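# Press the gauge pin on the magnet-marked post

## Task

Find the post of the checking fixture that has a yellow magnet on it. Drive that post's gauge pin fully in and keep it fully in for one second; after that the spring is allowed to return it. Do not disturb the other three pins, and do not move the magnet.

## Robot and tools

Robot: two six-joint UR20-type arms, left_arm and right_arm, each ending in a Robotiq 2F-85 two-finger gripper with a wrist camera, cam_left_wrist and cam_right_wrist (both 896x504 pixels).

Frames. Scene frame: origin at table-top height midway between the nominal bases, +z up, +x out over the table, left_arm on the +y side. Calibrated bases: left_arm at (+0.060, +0.928, 0) m, right_arm at (-0.064, -0.817, 0) m, both turned only slightly about z. Each arm reports its end_effector_position (m), end_effector_quat_wxyz and velocities in its own base frame. These can be a few cm off. Motion offsets are along the current Hand target's own axes: the fingers point along +z, they open and close along y, and the camera block sticks out about 10 cm toward +x. end_effector_position is the point between the closed pads; closed fingertips reach about 19 mm past it.

execute_actions(actions, cameras). actions is a list of actions. Each action is a table of up to 15 rows, and each row lasts one control step (1/30 s). A shorter table repeats its last row until 15 steps have passed, so one action takes 0.5 s. Every row is one flat list of 18 numbers, each in [-1, 1], covering both arms even if only one moves. The order is left_arm dx, dy, dz, rx, ry, rz, gripper position, force_limit, speed, then the same nine for right_arm. dx..rz are an offset from that arm's Hand target as it stood when the action began, not from the previous row. 1.0 equals 0.6 m or 180 degrees, and rx, ry, rz form one rotation vector. Sending the same offset again in a new action moves the arm further. Six zeros re-command the Hand target; use this to end a push. cameras selects images: omit it or give ["all"] for all cameras, [] for none. An empty actions list only reports state.

move(target, speed, blend, stop_force, zero, blocking, cameras). target is one 18-number row, laid out as above, or a list of up to 15 such rows. Every row is an offset from the Hand targets at the start of the move, not from the row before. speed is the path's top speed in m/s, from 0.002 to 4.2 (default 0.25); turning is capped at twice that in rad/s. Give one speed or one per target. blend, in m, rounds corners in a list. stop_force, 6 to 120 N, ends an arm's path when its wrist sensor feels that much push against the direction of travel. It is unreliable while the gripper rotates. Leave it out when backing away from a contact. zero (default true) re-zeroes the moving arms first. blocking=false returns after 0.5 s, but cannot be combined with stop_force. The result adds a "move:" line: done, off_target, moving, held or fault, plus limits such as paced (pose clipped) or held (steps withheld). Paths do not avoid obstacles. Fingers in a list should keep the same numbers in every row.

wait(seconds 0 to 10) holds the last commands. stop brakes a running move. zoom_image(camera, region=[x0,y0,x1,y1] in pixels, at most 504x504) enlarges part of the latest image from one wrist camera. zero_wrist_force(arm) tares that arm's sensor. read_manual returns only licence texts. finished_scene(scene) ends the current scene for good; its number is 1 to 3.

Gripper numbers. position +1 is fully open (85 mm), about -0.8 is where the pads touch, and -1 closes until blocked. force_limit and speed each run from -1 to +1 and both start at +1. The speed range is roughly 20 to 150 mm/s. A new force_limit or speed only takes effect together with a new position. Resend the arm's last three gripper numbers to leave it unchanged, because 0 is itself a command. object_status in the result: 0 moving, 1 blocked while opening, 2 blocked while closing (gripping), 3 reached the commanded opening. position_measured is in counts: 3 is open, 230 is pads together.

Reading results. Hand target is the last commanded pose after clipping, and the next offsets start from it. The gripper may rest short of it; resend the gap as an offset. Orientation commands are clipped to within 32 degrees of the current orientation. Motion trails commands by about 0.2 s. The Wrist force and Wrist torque lines are given in the gripper's axes, plus a line for the peak since the last reading. Joint torques include gravity. A MOTOR HOT line warns of heating at 70 °C; at 85 °C the arm is braked for 30 to 60 s.

Dangers. An outside force of roughly 150 N (give or take 25 N), or joint contact torque at the limits (wrist joints 98.4 N m), freezes that arm for 10 s. The arms are stiff, so aiming even slightly beyond a firm surface can cause this. Approach slowly and stop just past contact. Keep the arms from touching each other, and never close a gripper on the other arm. Do not steer a gripper past its own base; route around it. Avoid hitting the magnet or the neighbouring pins, and let nothing fall off the table.

Suggested approach. Locate the yellow magnet in the camera images, zooming if needed. Close the fingers to use them as a probe. Position one gripper above the marked pin, clear of the magnet, then press straight in at low speed with a moderate stop_force. Hold the pin in for at least a second, then back off with stop_force left out, and call finished_scene.

Each tool is called in YAML: its name, and indented under it one key for each argument.

## Session

execute_actions:
  actions: []

Scene clock: 0.00 s.
left_arm: end_effector_position=(+0.6452, +0.5338, +0.3687) position_measured=3 object_status=3 end_effector_quat_wxyz=(+0.054, +0.895, -0.431, +0.101) | right_arm: end_effector_position=(+1.0094, -0.4085, +0.1239) position_measured=3 object_status=3 end_effector_quat_wxyz=(+0.497, -0.362, -0.574, -0.541)
Joint positions: left_arm=[0.541 -1.507 2.094 -2.179 -1.799 -1.706] | right_arm=[2.693 -2.576 -1.22 -2.623 2.507 -0.374]
Joint velocities: within noise
Joint torques (N m): no reading
Motor temperatures (°C): left_arm=[24 36 26 39 35 34] | right_arm=[29 36 36 38 34 39]
Wrist force (N): no reading
Wrist torque (N m): no reading
Wrist force, peak (N): no reading
Hand target: left_arm +0.6452, +0.5338, +0.3687; +0.054, +0.895, -0.431, +0.101 | right_arm +1.0094, -0.4085, +0.1239; +0.497, -0.362, -0.574, -0.541
Tool commands: left_gripper/position=+1.0 left_gripper/force_limit=+1.0 left_gripper/speed=+1.0 right_gripper/position=+1.0 right_gripper/force_limit=+1.0 right_gripper/speed=+1.0

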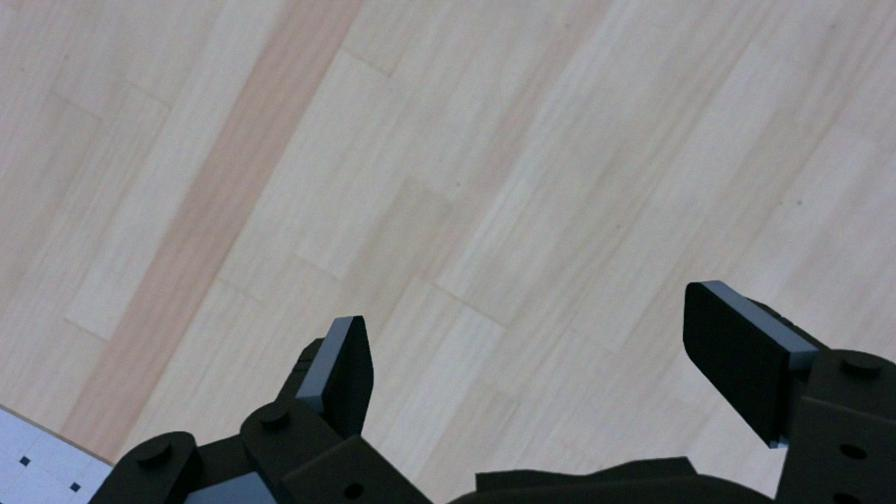

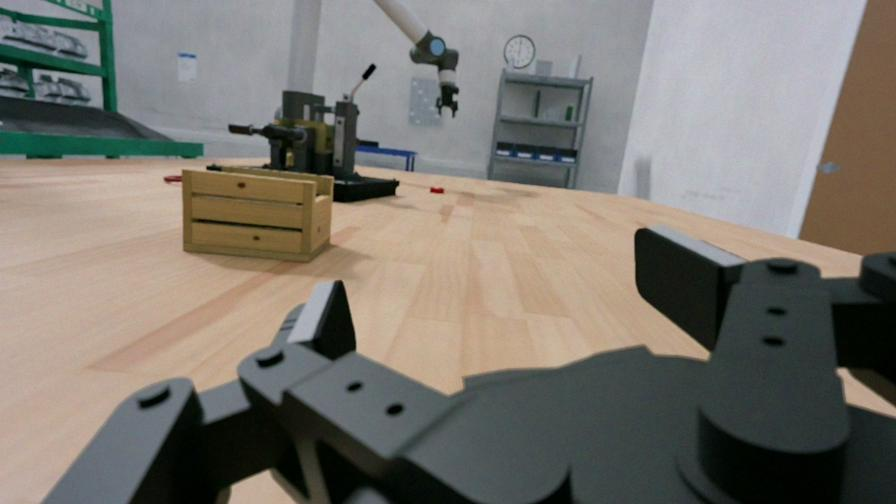

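zoom_image:
  camera: "cam_right_wrist"
  region: [160, 50, 480, 270]

zoom_image:
  camera: "cam_left_wrist"
  region: [0, 380, 200, 504]

Scaled by 1.575 from the camera's 896x504 image, which has a finer 1280x720 frame.

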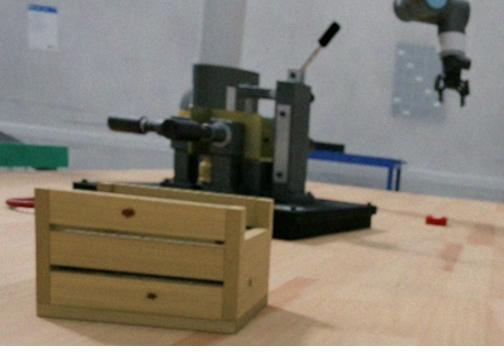

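Scaled by 2.520 from the camera's 896x504 image, which has a finer 1280x720 frame.

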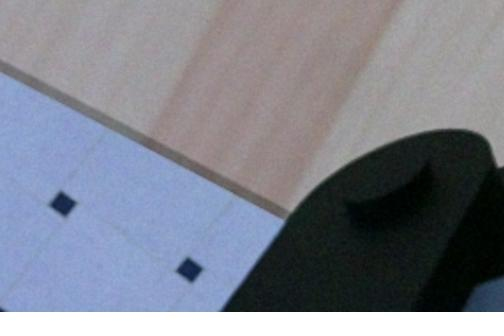

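move:
  target: [0.877,0.488,-0.441,-0.0505,-0.002,0.216,1,1,1,0,0,0,0,0,0,1,1,1]
  speed: 0.4

Scene clock: 4.07 s.
left_arm: end_effector_position=(+0.7009, -0.0001, +0.7483) position_measured=3 object_status=3 end_effector_quat_wxyz=(+0.085, +0.694, -0.710, +0.076) end_effector_velocity=(+0.000, -0.003, +0.002) end_effector_angular_velocity=(+0.000, -0.001, -0.004) | right_arm: end_effector_position=(+1.0094, -0.4085, +0.1239) position_measured=3 object_status=3 end_effector_quat_wxyz=(+0.497, -0.362, -0.574, -0.541)
Joint positions: left_arm=[-0.179 -1.813 1.815 -1.599 -1.799 -1.73] | right_arm=[2.693 -2.576 -1.22 -2.623 2.507 -0.374]
Joint velocities: left_arm=[-0.005 0 -0.003 0.002 0 -0.001] | right_arm=[within noise]
Joint torques (N m): left_arm=[-10.04 -24.26 -127.41 -6.15 4.18 -4.01] | right_arm=[1.2 251.82 71.98 -2.96 1.57 0.08]
Motor temperatures (°C): left_arm=[24 36 26 39 35 34] | right_arm=[29 36 36 38 34 39]
Wrist force (N): left_arm=[0.0 -0.6 0.0] | right_arm=[0.1 0.2 0.0]
Wrist torque (N m): left_arm=[-0.03 -0.02 -0.06] | right_arm=[0.04 -0.01 0.00]
Wrist force, peak (N): left_arm=[4.0 -0.8 -1.2] | right_arm=[0.0 0.5 0.5]
Hand target: left_arm +0.7010, -0.0003, +0.7484; +0.085, +0.694, -0.710, +0.076 | right_arm +1.0094, -0.4085, +0.1239; +0.497, -0.362, -0.574, -0.541
Off the commanded pose: left_arm 0.000 m, 0 deg | right_arm 0.000 m, 0 deg.
move: done
camera_calibration:
cam_left_wrist: T_world_to_cam=[[-0.988579, 0.149885, -0.0157064, 0.721481], [0.147809, 0.984632, 0.0930213, -0.1499], [0.0294075, 0.0896373, -0.99554, 0.850476], [0, 0, 0, 1]] pos_world=[0.710387, -0.0367773, 0.871959]

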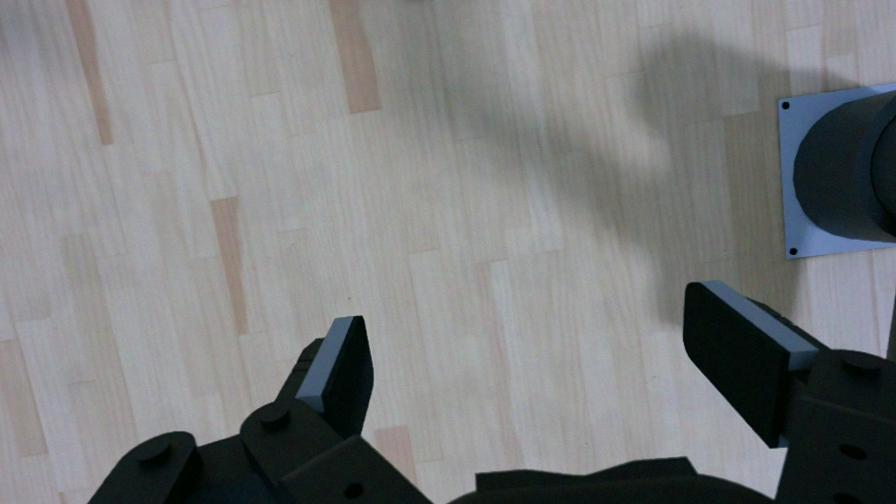

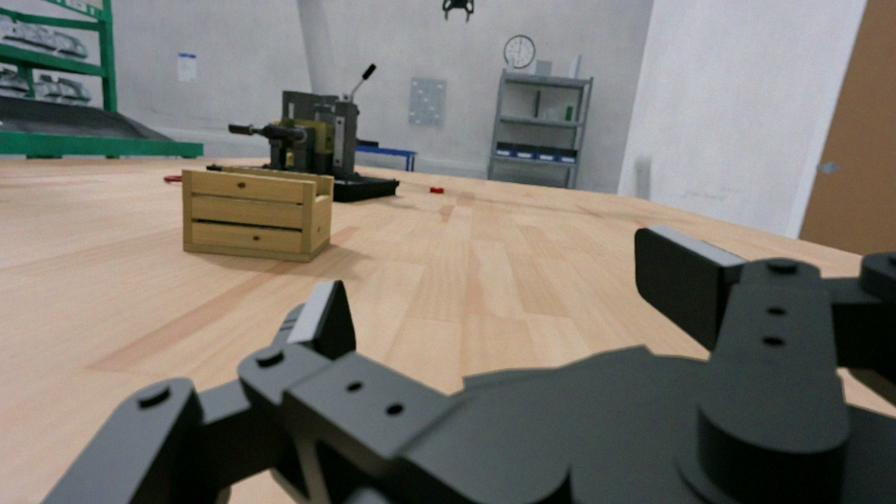

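move:
  target: [0.243,-0.006,0.057,-0.053,0.163,0.134,1,1,1,0,0,0,0,0,0,1,1,1]
  speed: 0.4
  cameras: ["cam_left_wrist"]

Scene clock: 6.10 s.
left_arm: end_effector_position=(+0.7010, -0.1501, +0.7483) position_measured=3 object_status=3 end_effector_quat_wxyz=(-0.300, -0.482, +0.798, -0.206) | right_arm: end_effector_position=(+1.0094, -0.4085, +0.1239) position_measured=3 object_status=3 end_effector_quat_wxyz=(+0.497, -0.362, -0.574, -0.541)
Joint positions: left_arm=[-0.183 -1.699 1.783 -1.436 -2.288 -1.187] | right_arm=[2.693 -2.576 -1.22 -2.623 2.507 -0.374]
Joint velocities: within noise
Joint torques (N m): left_arm=[-19.98 -38.55 -130.37 -5 -9.57 2.56] | right_arm=[0.87 246.85 72.4 -1.56 1.76 1.08]
Motor temperatures (°C): left_arm=[24 36 26 39 35 34] | right_arm=[29 36 36 38 34 39]
Wrist force (N): left_arm=[0.6 -0.6 0.2] | right_arm=[0.0 0.3 0.3]
Wrist torque (N m): left_arm=[0.06 0.13 -0.06] | right_arm=[0.06 0.00 0.00]
Wrist force, peak (N): left_arm=[0.9 -1.7 1.4] | right_arm=[0.1 0.5 0.5]
Hand target: left_arm +0.7010, -0.1501, +0.7482; -0.300, -0.481, +0.798, -0.206 | right_arm +1.0094, -0.4085, +0.1239; +0.497, -0.362, -0.574, -0.541
Off the commanded pose: left_arm 0.000 m, 0 deg | right_arm 0.000 m, 0 deg.
move: done
camera_calibration:
cam_left_wrist: T_world_to_cam=[[-0.836913, 0.533168, -0.123726, 0.776099], [0.533985, 0.745739, -0.398414, 0.0589116], [-0.120155, -0.399506, -0.908822, 0.830305], [0, 0, 0, 1]] pos_world=[0.717834, -0.126012, 0.874095]
Images, in order (width x height): cam_left_wrist 896x504.

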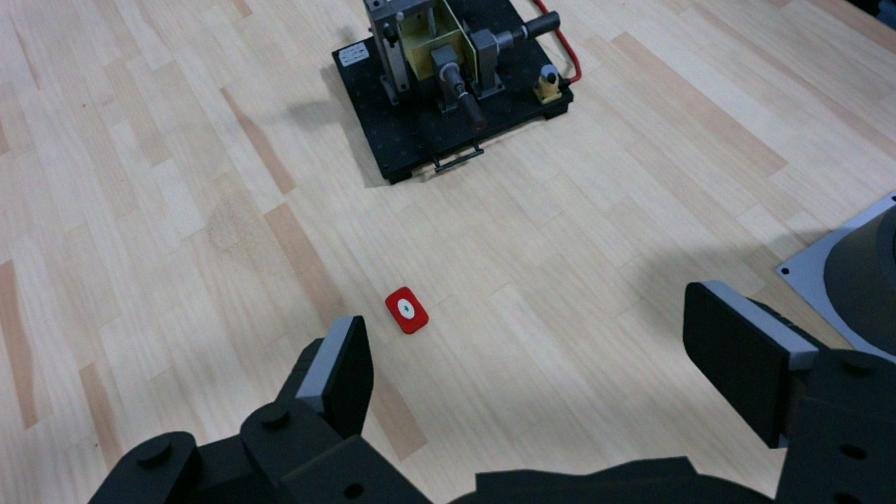

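zoom_image:
  camera: "cam_left_wrist"
  region: [310, 0, 610, 200]

Scaled by 1.680 from the camera's 896x504 image, which has a finer 1280x720 frame.

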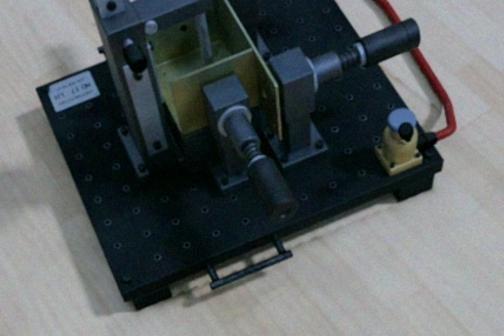

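move:
  target: [0.326,-0.073,0.417,-0.01,0.067,0,1,1,1,0,0,0,0,0,0,1,1,1]
  speed: 0.4
  cameras: ["cam_left_wrist"]

zoom_image:
  camera: "cam_left_wrist"
  region: [250, 0, 750, 300]

Scene clock: 8.70 s.
left_arm: end_effector_position=(+0.6002, -0.4503, +0.6982) position_measured=3 object_status=3 end_effector_quat_wxyz=(-0.389, -0.452, +0.765, -0.243) | right_arm: end_effector_position=(+1.0094, -0.4085, +0.1239) position_measured=3 object_status=3 end_effector_quat_wxyz=(+0.497, -0.362, -0.574, -0.541)
Joint positions: left_arm=[-0.546 -1.72 2.013 -1.958 -2.521 -1.663] | right_arm=[2.693 -2.576 -1.22 -2.623 2.507 -0.374]
Joint velocities: within noise
Joint torques (N m): left_arm=[-23.07 -35.64 -80.92 -12.58 -8.01 -5.77] | right_arm=[-5.78 255.47 72.82 -1.04 2.55 1.47]
Motor temperatures (°C): left_arm=[24 36 26 39 35 34] | right_arm=[29 36 36 38 34 39]
Wrist force (N): left_arm=[0.8 -0.5 0.0] | right_arm=[-0.3 0.1 0.3]
Wrist torque (N m): left_arm=[0.11 0.18 -0.06] | right_arm=[0.02 0.05 -0.01]
Wrist force, peak (N): left_arm=[1.9 -1.5 4.4] | right_arm=[0.1 0.5 0.5]
Hand target: left_arm +0.6002, -0.4503, +0.6982; -0.389, -0.452, +0.765, -0.243 | right_arm +1.0094, -0.4085, +0.1239; +0.497, -0.362, -0.574, -0.541
Off the commanded pose: left_arm 0.000 m, 0 deg | right_arm 0.000 m, 0 deg.
move: done
camera_calibration:
cam_left_wrist: T_world_to_cam=[[-0.8351, 0.536467, -0.1217, 0.844609], [0.49808, 0.643488, -0.58124, 0.41976], [-0.233504, -0.546009, -0.80458, 0.58215], [0, 0, 0, 1]] pos_world=[0.632193, -0.405356, 0.815156]
Images, in order (width x height): cam_left_wrist 896x504.

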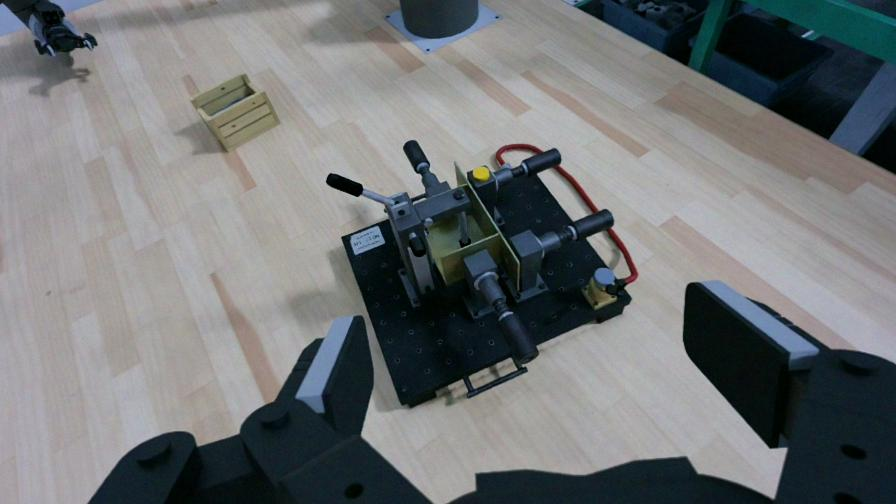

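Scaled by 1.008 from the camera's 896x504 image, which has a finer 1280x720 frame.

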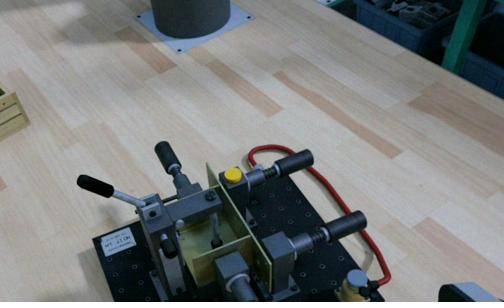

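zoom_image:
  camera: "cam_left_wrist"
  region: [380, 120, 640, 320]

zoom_image:
  camera: "cam_left_wrist"
  region: [450, 130, 570, 230]

Scaled by 1.938 from the camera's 896x504 image, which has a finer 1280x720 frame.

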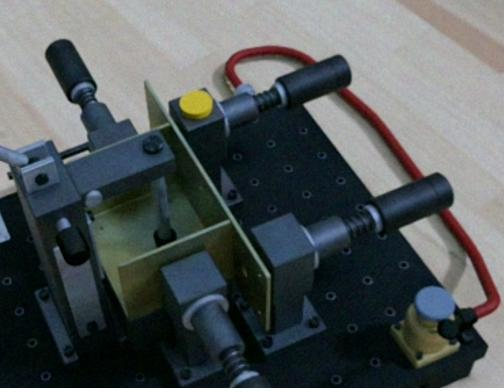

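Scaled by 4.200 from the camera's 896x504 image, which has a finer 1280x720 frame.

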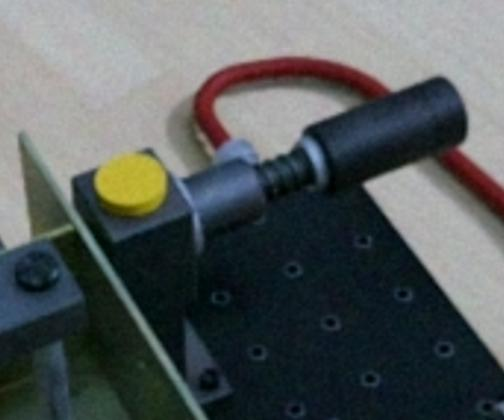

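move:
  target: [0.308,0.328,0.991,0.2729,-0.2159,-0.5389,1,1,1,0,0,0,0,0,0,1,1,1]
  speed: 0.4
  cameras: ["cam_left_wrist"]

Scene clock: 14.07 s.
left_arm: end_effector_position=(+0.1503, -0.8803, +0.5008) position_measured=3 object_status=3 end_effector_quat_wxyz=(+0.000, +0.994, -0.110, -0.001) | right_arm: end_effector_position=(+1.0094, -0.4085, +0.1239) position_measured=3 object_status=3 end_effector_quat_wxyz=(+0.497, -0.362, -0.574, -0.541)
Joint positions: left_arm=[-1.628 -1.536 1.901 -1.936 -1.572 -4.549] | right_arm=[2.693 -2.576 -1.22 -2.623 2.507 -0.374]
Joint velocities: within noise
Joint torques (N m): left_arm=[-21.79 -81.93 -127.18 -6.46 -5.11 -3.82] | right_arm=[-2.33 255.39 75.48 -0.25 3.02 3.23]
Motor temperatures (°C): left_arm=[24 36 26 39 35 34] | right_arm=[29 36 36 37 34 39]
Wrist force (N): left_arm=[0.1 -0.2 -0.2] | right_arm=[-0.1 0.2 0.2]
Wrist torque (N m): left_arm=[-0.11 -0.14 0.09] | right_arm=[0.04 0.01 0.00]
Wrist force, peak (N): left_arm=[-1.2 2.4 0.8] | right_arm=[0.3 0.7 0.4]
Hand target: left_arm +0.1502, -0.8804, +0.5007; +0.000, +0.994, -0.110, -0.001 | right_arm +1.0094, -0.4085, +0.1239; +0.497, -0.362, -0.574, -0.541
Off the commanded pose: left_arm 0.000 m, 0 deg | right_arm 0.000 m, 0 deg.
move: done
camera_calibration:
cam_left_wrist: T_world_to_cam=[[-0.343399, -0.939181, 0.00412159, -0.760411], [-0.890246, 0.326899, 0.317173, 0.285911], [-0.29923, 0.105248, -0.948359, 0.738569], [0, 0, 0, 1]] pos_world=[0.214408, -0.88536, 0.612879]
Images, in order (width x height): cam_left_wrist 896x504.

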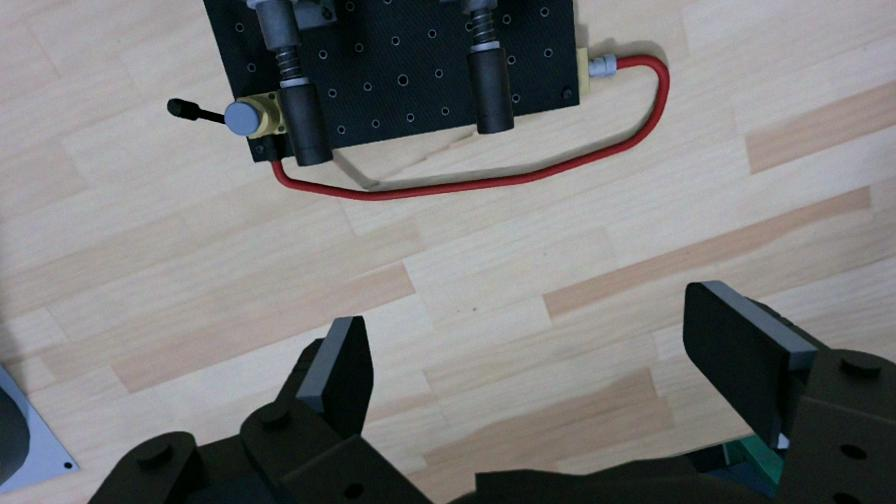

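execute_actions:
  actions: []

zoom_image:
  camera: "cam_right_wrist"
  region: [200, 70, 380, 210]

Scene clock: 15.13 s.
left_arm: end_effector_position=(+0.1502, -0.8804, +0.5008) position_measured=3 object_status=3 end_effector_quat_wxyz=(+0.000, +0.994, -0.110, -0.001) | right_arm: end_effector_position=(+1.0094, -0.4085, +0.1239) position_measured=3 object_status=3 end_effector_quat_wxyz=(+0.497, -0.362, -0.574, -0.541)
Joint positions: left_arm=[-1.628 -1.535 1.901 -1.936 -1.572 -4.549] | right_arm=[2.693 -2.576 -1.22 -2.623 2.507 -0.374]
Joint velocities: within noise
Joint torques (N m): left_arm=[-20.92 -74.53 -116.44 -7.83 -4.45 -4.18] | right_arm=[-3.16 259.29 74.03 -0.63 3.11 3.51]
Motor temperatures (°C): left_arm=[24 36 26 39 35 34] | right_arm=[29 36 36 37 34 39]
Wrist force (N): left_arm=[0.1 -0.4 -0.1] | right_arm=[-0.1 0.3 0.0]
Wrist torque (N m): left_arm=[-0.14 -0.13 0.09] | right_arm=[0.04 0.02 -0.01]
Wrist force, peak (N): left_arm=[-0.5 -0.5 0.3] | right_arm=[0.2 0.7 0.1]
Hand target: left_arm +0.1502, -0.8804, +0.5007; +0.000, +0.994, -0.110, -0.001 | right_arm +1.0094, -0.4085, +0.1239; +0.497, -0.362, -0.574, -0.541
Tool commands: left_gripper/position=+1.0 left_gripper/force_limit=+1.0 left_gripper/speed=+1.0 right_gripper/position=+1.0 right_gripper/force_limit=+1.0 right_gripper/speed=+1.0
Off the commanded pose: left_arm 0.000 m, 0 deg | right_arm 0.000 m, 0 deg.
camera_calibration:
cam_left_wrist: T_world_to_cam=[[-0.343232, -0.939242, 0.00395989, -0.760497], [-0.890312, 0.326688, 0.317204, 0.285753], [-0.299225, 0.105349, -0.948349, 0.738662], [0, 0, 0, 1]] pos_world=[0.214409, -0.885461, 0.612879]

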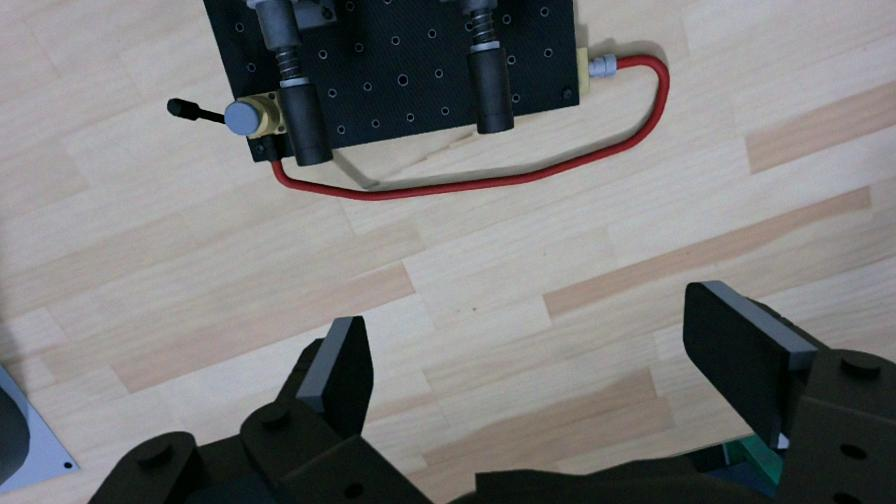

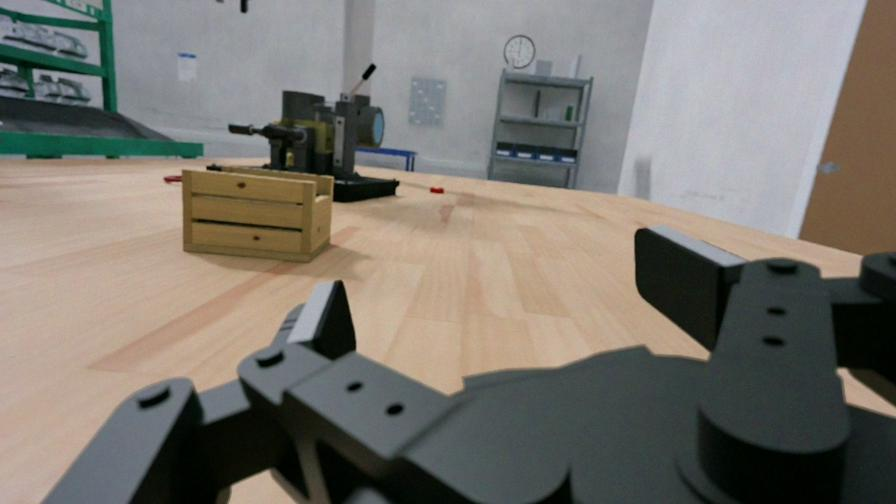

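Scaled by 2.800 from the camera's 896x504 image, which has a finer 1280x720 frame.

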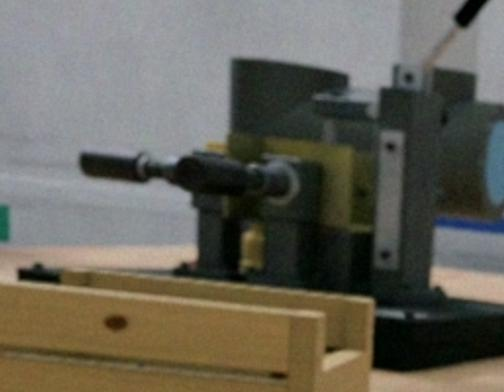

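move:
  target: [-0.054,0.0635,0.333,0,0,-0.0167,-0.85,-1,0,0,0,0,0,0,0,1,1,1]
  speed: 0.25
  cameras: ["cam_left_wrist","cam_right_wrist"]

zoom_image:
  camera: "cam_right_wrist"
  region: [160, 30, 380, 210]

Scene clock: 18.13 s.
left_arm: end_effector_position=(+0.1101, -0.9104, +0.3012) position_measured=232 object_status=3 end_effector_quat_wxyz=(+0.000, +0.996, -0.084, -0.001) | right_arm: end_effector_position=(+1.0094, -0.4085, +0.1239) position_measured=3 object_status=3 end_effector_quat_wxyz=(+0.497, -0.362, -0.574, -0.541)
Joint positions: left_arm=[-1.671 -1.385 2.043 -2.229 -1.572 -4.644] | right_arm=[2.693 -2.576 -1.22 -2.623 2.507 -0.374]
Joint velocities: within noise
Joint torques (N m): left_arm=[-17.16 -95.46 -66.74 -13.24 5.74 -4.01] | right_arm=[-4.63 255.26 72.3 -0.88 3.53 4.47]
Motor temperatures (°C): left_arm=[24 36 26 39 35 34] | right_arm=[29 36 36 37 34 39]
Wrist force (N): left_arm=[0.4 -0.3 -0.5] | right_arm=[0.3 0.5 0.3]
Wrist torque (N m): left_arm=[-0.09 -0.17 0.02] | right_arm=[0.09 -0.06 -0.01]
Wrist force, peak (N): left_arm=[0.5 -1.1 -3.2] | right_arm=[0.5 0.5 0.3]
Hand target: left_arm +0.1101, -0.9104, +0.3010; +0.000, +0.996, -0.084, -0.001 | right_arm +1.0094, -0.4085, +0.1239; +0.497, -0.362, -0.574, -0.541
Off the commanded pose: left_arm 0.000 m, 0 deg | right_arm 0.000 m, 0 deg.
move: done
camera_calibration:
cam_left_wrist: T_world_to_cam=[[-0.293568, -0.95593, 0.00396652, -0.822294], [-0.906186, 0.279608, 0.317248, 0.281951], [-0.304376, 0.0895396, -0.948334, 0.526677], [0, 0, 0, 1]] pos_world=[0.174408, -0.912049, 0.413279]

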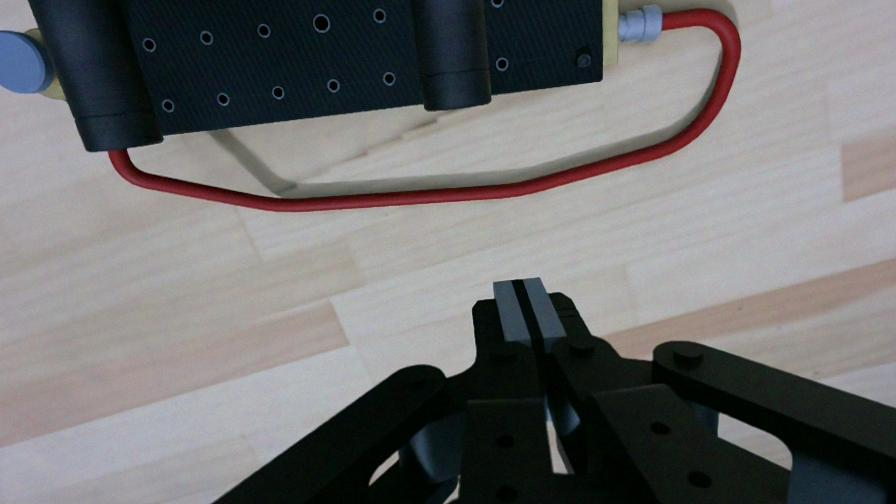

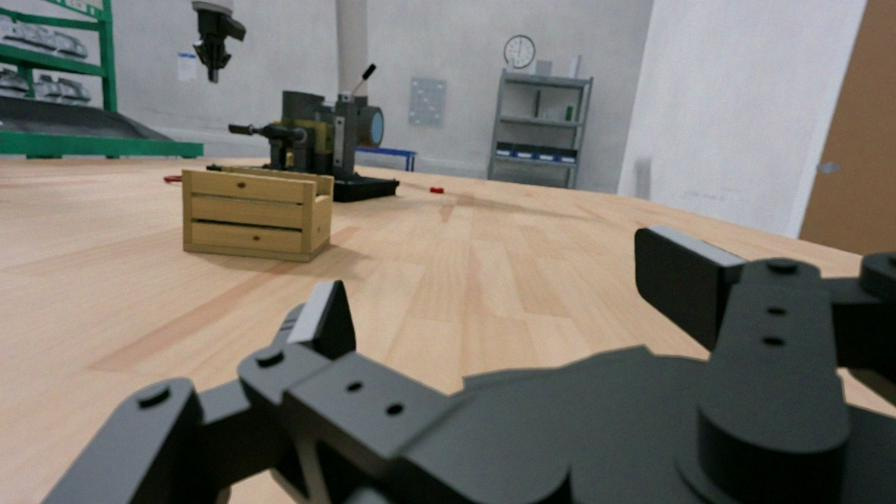

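Scaled by 2.291 from the camera's 896x504 image, which has a finer 1280x720 frame.

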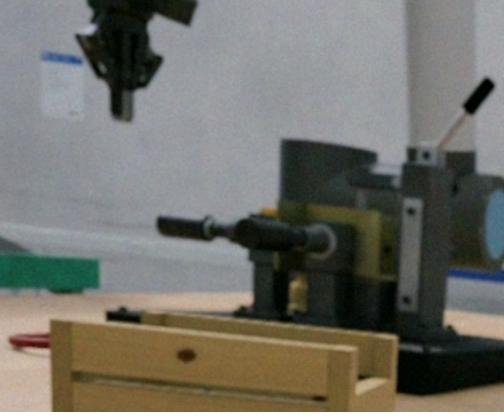

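move:
  target: [0,-0.0133,0.27,0,0,0,-0.85,-1,0,0,0,0,0,0,0,1,1,1]
  speed: 0.2

zoom_image:
  camera: "cam_right_wrist"
  region: [160, 50, 300, 170]

Scene clock: 20.27 s.
left_arm: end_effector_position=(+0.1112, -0.9025, +0.1391) position_measured=232 object_status=3 end_effector_quat_wxyz=(+0.000, +0.996, -0.084, -0.001) | right_arm: end_effector_position=(+1.0094, -0.4085, +0.1239) position_measured=3 object_status=3 end_effector_quat_wxyz=(+0.497, -0.362, -0.574, -0.541)
Joint positions: left_arm=[-1.671 -1.239 2.15 -2.481 -1.572 -4.643] | right_arm=[2.693 -2.576 -1.22 -2.623 2.507 -0.374]
Joint velocities: within noise
Joint torques (N m): left_arm=[19.09 -124.65 -48.04 -12.92 2.08 2.49] | right_arm=[-2.41 258.28 73 -0.52 3.68 4.15]
Motor temperatures (°C): left_arm=[24 36 26 39 35 34] | right_arm=[29 36 36 37 34 39]
Wrist force (N): left_arm=[0.1 -0.4 -0.4] | right_arm=[0.1 0.2 0.3]
Wrist torque (N m): left_arm=[-0.16 -0.13 0.04] | right_arm=[0.03 -0.02 -0.01]
Wrist force, peak (N): left_arm=[0.1 0.0 -3.4] | right_arm=[0.2 0.5 0.7]
Hand target: left_arm +0.1112, -0.9025, +0.1390; +0.000, +0.996, -0.084, -0.001 | right_arm +1.0094, -0.4085, +0.1239; +0.497, -0.362, -0.574, -0.541
Off the commanded pose: left_arm 0.000 m, 0 deg | right_arm 0.000 m, 0 deg.
move: done
camera_calibration:
cam_left_wrist: T_world_to_cam=[[-0.293456, -0.955964, 0.00392565, -0.813788], [-0.906222, 0.279489, 0.317249, 0.332123], [-0.304376, 0.0895411, -0.948334, 0.372706], [0, 0, 0, 1]] pos_world=[0.175609, -0.90415, 0.251278]

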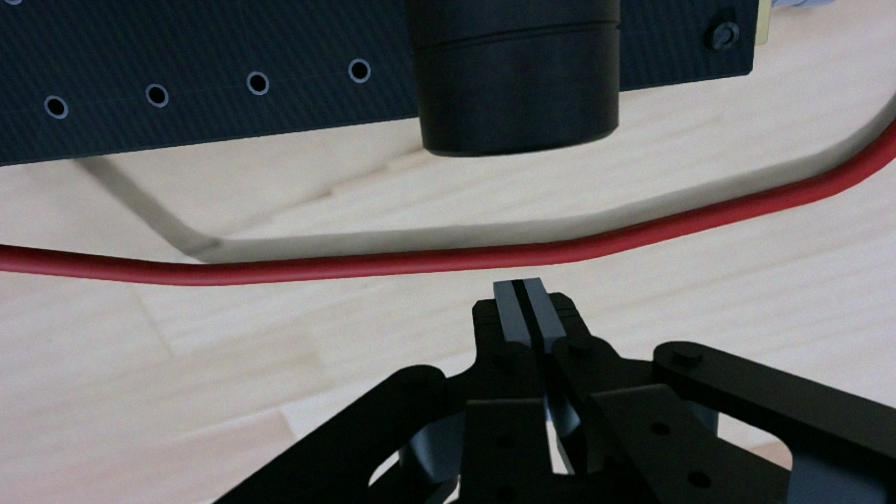

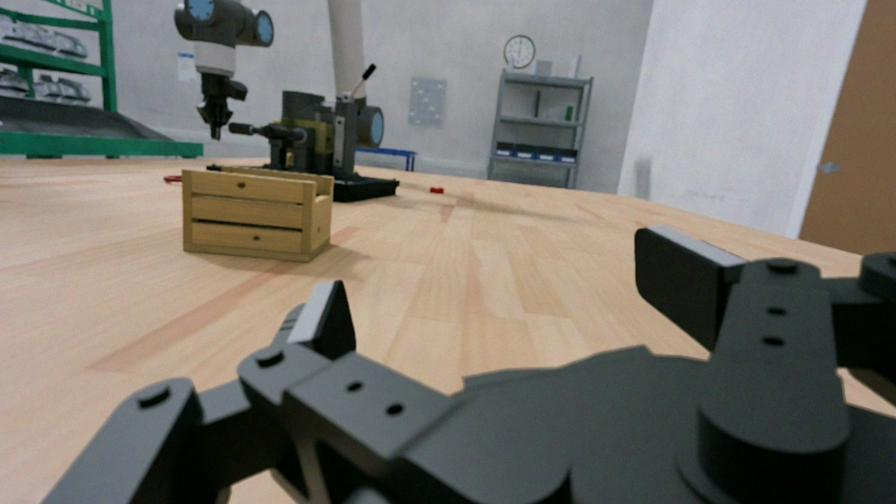

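Scaled by 3.600 from the camera's 896x504 image, which has a finer 1280x720 frame.

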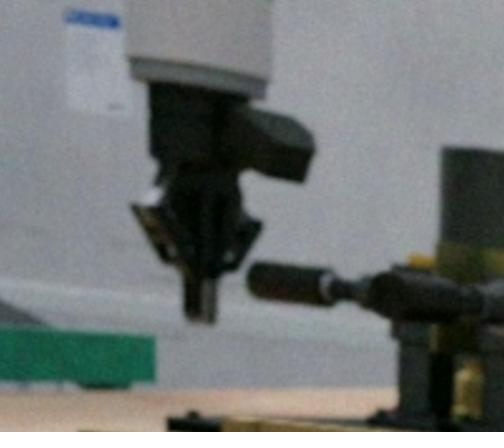

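move:
  target: [0,0,-0.02,0,0,0,-0.85,-1,0,0,0,0,0,0,0,1,1,1]
  speed: 0.1
  cameras: []

move:
  target: [0.1,0,0,0,0,0,-0.85,-1,0,0,0,0,0,0,0,1,1,1]
  speed: 0.03
  stop_force: 10

zoom_image:
  camera: "cam_right_wrist"
  region: [160, 50, 300, 170]

Scene clock: 21.57 s.
left_arm: end_effector_position=(+0.1112, -0.9025, +0.1508) position_measured=232 object_status=3 end_effector_quat_wxyz=(+0.000, +0.996, -0.084, -0.001) | right_arm: end_effector_position=(+1.0094, -0.4085, +0.1239) position_measured=3 object_status=3 end_effector_quat_wxyz=(+0.497, -0.362, -0.574, -0.541)
Joint positions: left_arm=[-1.671 -1.252 2.144 -2.463 -1.572 -4.643] | right_arm=[2.693 -2.576 -1.22 -2.623 2.507 -0.374]
Joint velocities: within noise
Joint torques (N m): left_arm=[18.93 -166.96 -96.27 -6.86 2.41 3.43] | right_arm=[-3.92 252.91 72.82 -1.12 4.23 3.44]
Motor temperatures (°C): left_arm=[24 36 26 39 35 34] | right_arm=[29 36 36 37 34 39]
Wrist force (N): left_arm=[-0.2 0.0 -0.3] | right_arm=[-0.1 0.1 0.4]
Wrist torque (N m): left_arm=[-0.09 -0.07 0.03] | right_arm=[0.01 0.02 0.00]
Wrist force, peak (N): left_arm=[0.0 -0.2 -0.7] | right_arm=[0.2 0.4 0.4]
Hand target: left_arm +0.1112, -0.9025, +0.1510; +0.000, +0.996, -0.084, -0.001 | right_arm +1.0094, -0.4085, +0.1239; +0.497, -0.362, -0.574, -0.541
Off the commanded pose: left_arm 0.000 m, 0 deg | right_arm 0.000 m, 0 deg.
move: done
No camera images: "cameras" was empty.

Scene clock: 24.50 s.
left_arm: end_effector_position=(+0.1604, -0.9108, +0.1509) position_measured=232 object_status=3 end_effector_quat_wxyz=(+0.000, +0.996, -0.084, -0.001) | right_arm: end_effector_position=(+1.0094, -0.4085, +0.1239) position_measured=3 object_status=3 end_effector_quat_wxyz=(+0.497, -0.362, -0.574, -0.541)
Joint positions: left_arm=[-1.615 -1.238 2.122 -2.454 -1.572 -4.588] | right_arm=[2.693 -2.576 -1.22 -2.623 2.507 -0.374]
Joint velocities: within noise
Joint torques (N m): left_arm=[-12.23 -170.04 -51.39 -11.72 5.48 -4.63] | right_arm=[-5.91 254.17 72.48 -0.55 3.97 4.01]
Motor temperatures (°C): left_arm=[24 36 26 39 35 34] | right_arm=[29 36 36 37 34 39]
Wrist force (N): left_arm=[-8.4 2.1 -0.2] | right_arm=[-0.2 0.3 0.2]
Wrist torque (N m): left_arm=[-0.07 0.15 0.00] | right_arm=[0.05 0.03 -0.01]
Wrist force, peak (N): left_arm=[-10.3 -2.4 -0.9] | right_arm=[0.1 0.3 0.8]
Hand target: left_arm +0.1604, -0.9109, +0.1509; +0.000, +0.996, -0.084, -0.001 (not the last commanded pose) | right_arm +1.0094, -0.4085, +0.1239; +0.497, -0.362, -0.574, -0.541
Off the commanded pose: left_arm 0.010 m, 0 deg | right_arm 0.000 m, 0 deg.
move: contact (left_arm)
camera_calibration:
cam_left_wrist: T_world_to_cam=[[-0.293486, -0.955956, 0.0038354, -0.807387], [-0.906213, 0.279488, 0.317275, 0.375335], [-0.304373, 0.0896403, -0.948326, 0.399616], [0, 0, 0, 1]] pos_world=[0.224809, -0.91255, 0.262978]

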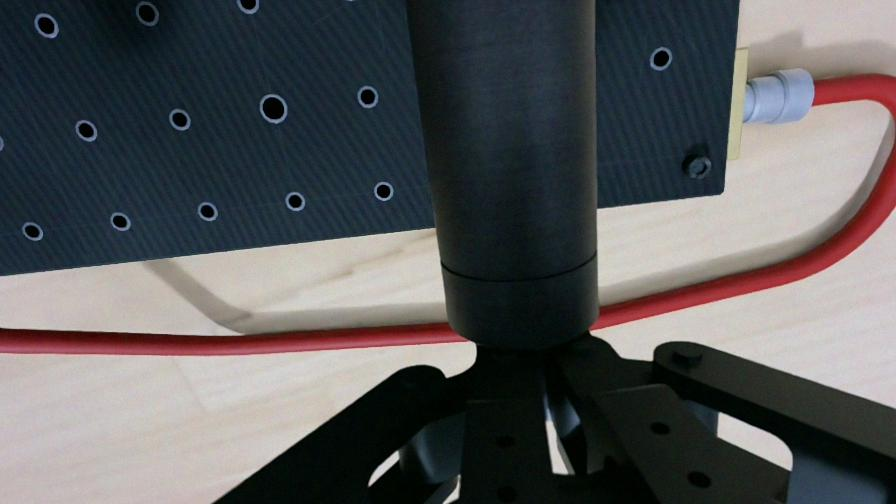

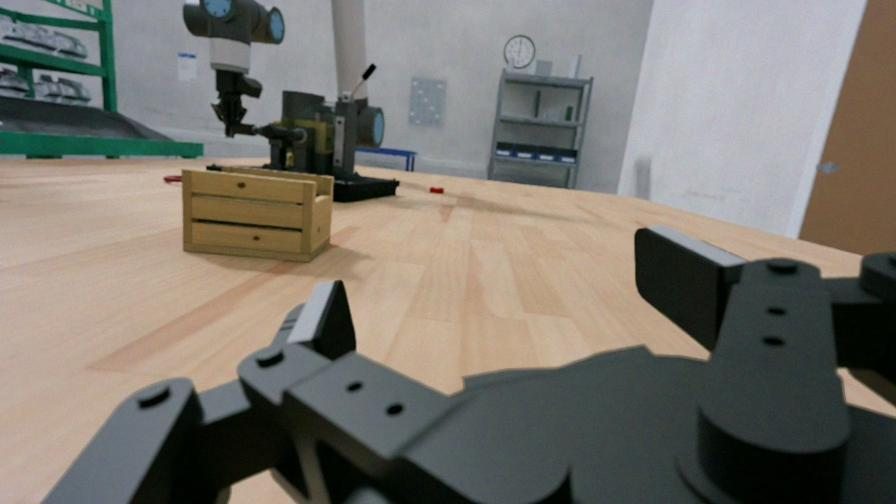

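Scaled by 3.600 from the camera's 896x504 image, which has a finer 1280x720 frame.

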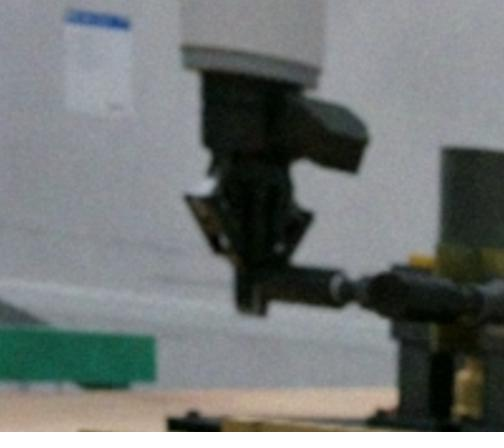

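move:
  target: [0.0667,0,0,0,0,0,-0.85,-1,0,0,0,0,0,0,0,1,1,1]
  speed: 0.015
  stop_force: 40
  zero: false

zoom_image:
  camera: "cam_right_wrist"
  region: [160, 50, 300, 170]

Scene clock: 26.90 s.
left_arm: end_effector_position=(+0.1710, -0.9127, +0.1509) position_measured=232 object_status=3 end_effector_quat_wxyz=(+0.000, +0.996, -0.084, -0.001) | right_arm: end_effector_position=(+1.0094, -0.4085, +0.1239) position_measured=3 object_status=3 end_effector_quat_wxyz=(+0.497, -0.362, -0.574, -0.541)
Joint positions: left_arm=[-1.603 -1.235 2.117 -2.452 -1.572 -4.576] | right_arm=[2.693 -2.576 -1.22 -2.623 2.507 -0.374]
Joint velocities: within noise
Joint torques (N m): left_arm=[5.4 -175.74 -52.65 -10.85 10.33 -4.31] | right_arm=[-3.64 256.81 77.64 -0.4 3.36 3.47]
Motor temperatures (°C): left_arm=[24 36 26 39 35 34] | right_arm=[29 36 36 37 34 39]
Wrist force (N): left_arm=[-27.4 5.0 3.8] | right_arm=[0.1 0.4 0.2]
Wrist torque (N m): left_arm=[-0.06 0.65 -0.12] | right_arm=[0.06 -0.01 0.00]
Wrist force, peak (N): left_arm=[-82.3 -9.0 -13.2] | right_arm=[0.2 0.5 0.5]
Hand target: left_arm +0.1709, -0.9126, +0.1509; +0.000, +0.996, -0.084, -0.001 (not the last commanded pose) | right_arm +1.0094, -0.4085, +0.1239; +0.497, -0.362, -0.574, -0.541
Off the commanded pose: left_arm 0.029 m, 0 deg | right_arm 0.000 m, 0 deg.
move: contact (left_arm)
camera_calibration:
cam_left_wrist: T_world_to_cam=[[-0.293465, -0.955962, 0.00389794, -0.806053], [-0.90625, 0.279498, 0.317163, 0.3854], [-0.304285, 0.089544, -0.948363, 0.402874], [0, 0, 0, 1]] pos_world=[0.235309, -0.914349, 0.262978]

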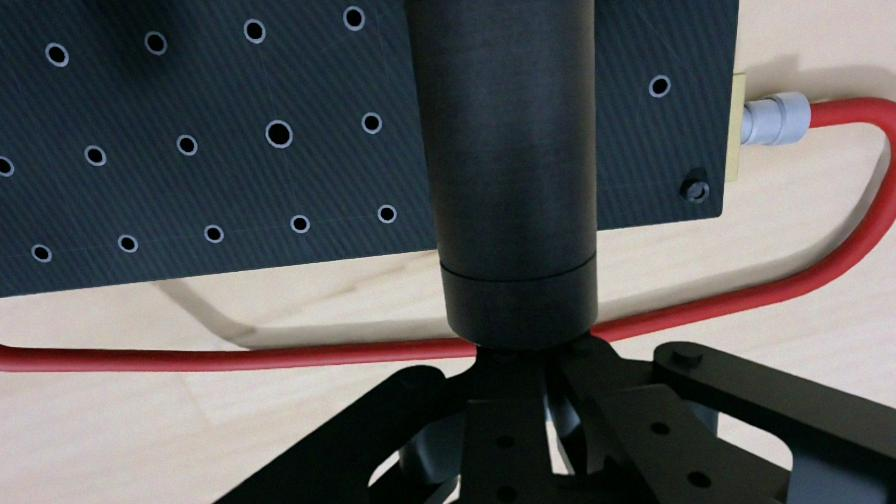

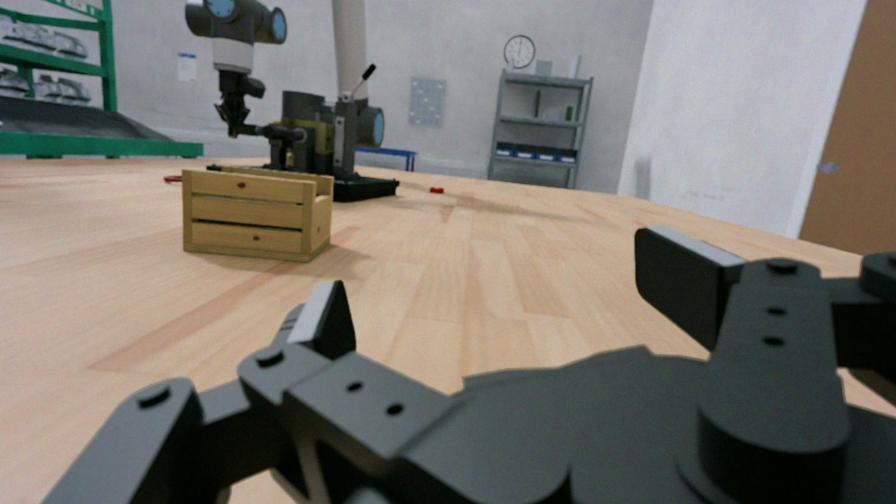

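Scaled by 3.600 from the camera's 896x504 image, which has a finer 1280x720 frame.

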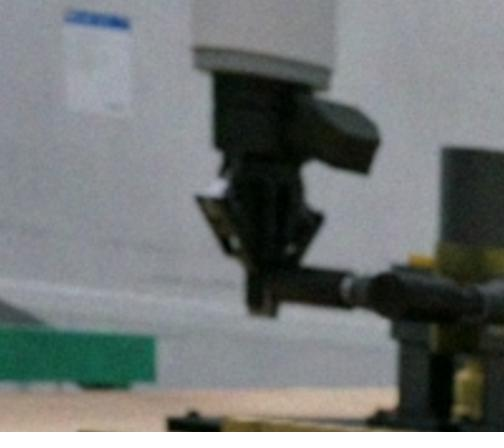

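move:
  target: [0.006,0,0,0,0,0,-0.85,-1,0,0,0,0,0,0,0,1,1,1]
  speed: 0.003
  stop_force: 45
  zero: false
  cameras: []

wait:
  seconds: 1.5

zoom_image:
  camera: "cam_right_wrist"
  region: [160, 50, 300, 170]

Scene clock: 27.93 s.
left_arm: end_effector_position=(+0.1711, -0.9126, +0.1509) position_measured=232 object_status=3 end_effector_quat_wxyz=(+0.000, +0.996, -0.084, -0.001) | right_arm: end_effector_position=(+1.0094, -0.4085, +0.1239) position_measured=3 object_status=3 end_effector_quat_wxyz=(+0.497, -0.362, -0.574, -0.541)
Joint positions: left_arm=[-1.603 -1.235 2.117 -2.452 -1.572 -4.576] | right_arm=[2.693 -2.576 -1.22 -2.623 2.507 -0.374]
Joint velocities: within noise
Joint torques (N m): left_arm=[25.41 -161.11 -75.49 -7.15 18.78 -4.06] | right_arm=[-6.02 260.03 74.75 -0.29 3.36 4.28]
Motor temperatures (°C): left_arm=[24 36 26 39 35 34] | right_arm=[29 36 36 37 34 39]
Wrist force (N): left_arm=[-48.7 12.5 2.1] | right_arm=[0.3 0.3 0.3]
Wrist torque (N m): left_arm=[0.19 1.31 -0.22] | right_arm=[0.05 -0.05 0.00]
Wrist force, peak (N): left_arm=[-50.2 13.2 -0.3] | right_arm=[0.3 0.3 0.6]
Hand target: left_arm +0.1711, -0.9126, +0.1509; +0.000, +0.996, -0.084, -0.001 (not the last commanded pose) | right_arm +1.0094, -0.4085, +0.1239; +0.497, -0.362, -0.574, -0.541
Off the commanded pose: left_arm 0.003 m, 0 deg | right_arm 0.000 m, 0 deg.
move: contact (left_arm)
No camera images: "cameras" was empty.

Scene clock: 29.43 s.
left_arm: end_effector_position=(+0.1711, -0.9126, +0.1509) position_measured=232 object_status=3 end_effector_quat_wxyz=(+0.000, +0.996, -0.084, -0.001) | right_arm: end_effector_position=(+1.0094, -0.4085, +0.1239) position_measured=3 object_status=3 end_effector_quat_wxyz=(+0.497, -0.362, -0.574, -0.541)
Joint positions: left_arm=[-1.603 -1.235 2.117 -2.452 -1.572 -4.576] | right_arm=[2.693 -2.576 -1.22 -2.623 2.507 -0.374]
Joint velocities: within noise
Joint torques (N m): left_arm=[16.23 -167.31 -65.73 -11.7 19.13 -3.6] | right_arm=[-8.64 256.73 70.43 -1.17 2.82 3.38]
Motor temperatures (°C): left_arm=[24 36 26 39 35 34] | right_arm=[29 36 36 37 34 39]
Wrist force (N): left_arm=[-47.3 10.0 2.5] | right_arm=[0.2 -0.1 -0.1]
Wrist torque (N m): left_arm=[0.12 1.29 -0.24] | right_arm=[-0.03 -0.03 0.00]
Wrist force, peak (N): left_arm=[-48.2 12.3 2.4] | right_arm=[0.1 0.5 0.5]
Hand target: left_arm +0.1711, -0.9126, +0.1509; +0.000, +0.996, -0.084, -0.001 (not the last commanded pose) | right_arm +1.0094, -0.4085, +0.1239; +0.497, -0.362, -0.574, -0.541
Tool commands: left_gripper/position=-0.85 left_gripper/force_limit=-1.0 left_gripper/speed=+0.0 right_gripper/position=+1.0 right_gripper/force_limit=+1.0 right_gripper/speed=+1.0
Off the commanded pose: left_arm 0.003 m, 0 deg | right_arm 0.000 m, 0 deg.
wait: 1.50 s; at rest by 0.17 s
camera_calibration:
cam_left_wrist: T_world_to_cam=[[-0.293465, -0.955962, 0.00389794, -0.805928], [-0.90625, 0.279498, 0.317163, 0.385463], [-0.304285, 0.089544, -0.948363, 0.402896], [0, 0, 0, 1]] pos_world=[0.235409, -0.914249, 0.262978]

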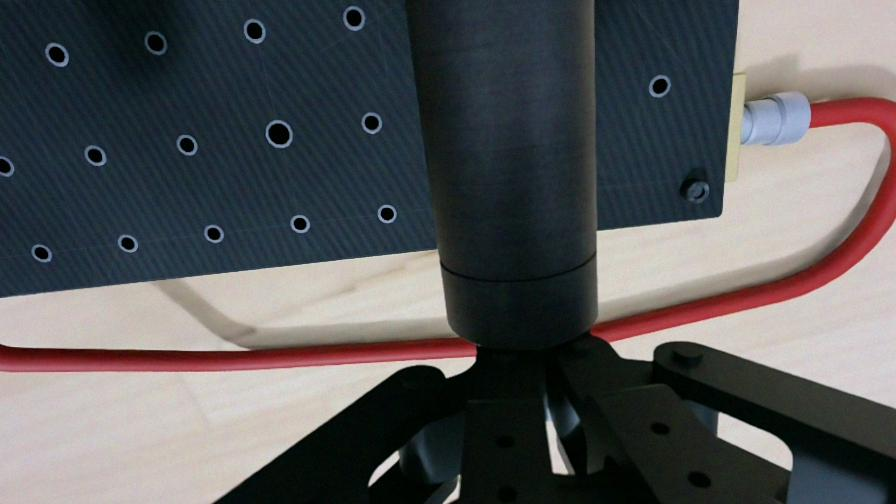

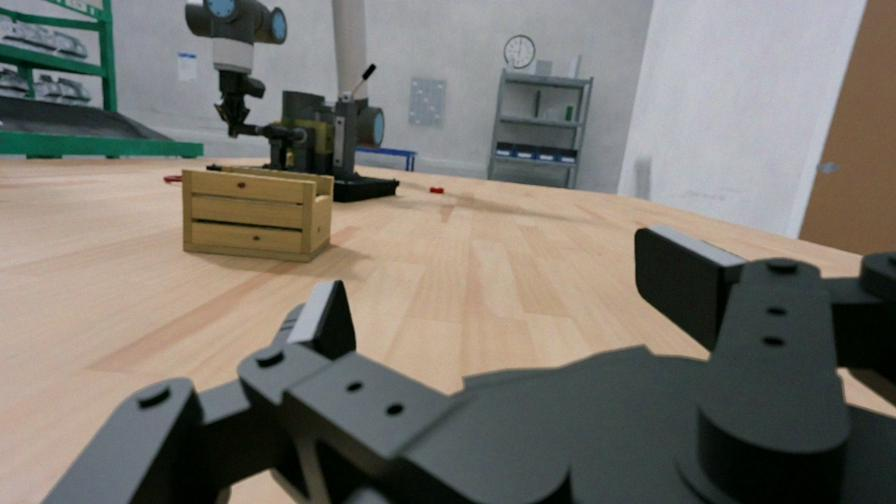

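Scaled by 3.600 from the camera's 896x504 image, which has a finer 1280x720 frame.

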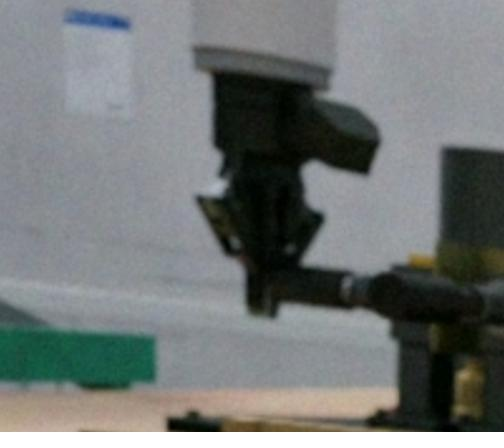

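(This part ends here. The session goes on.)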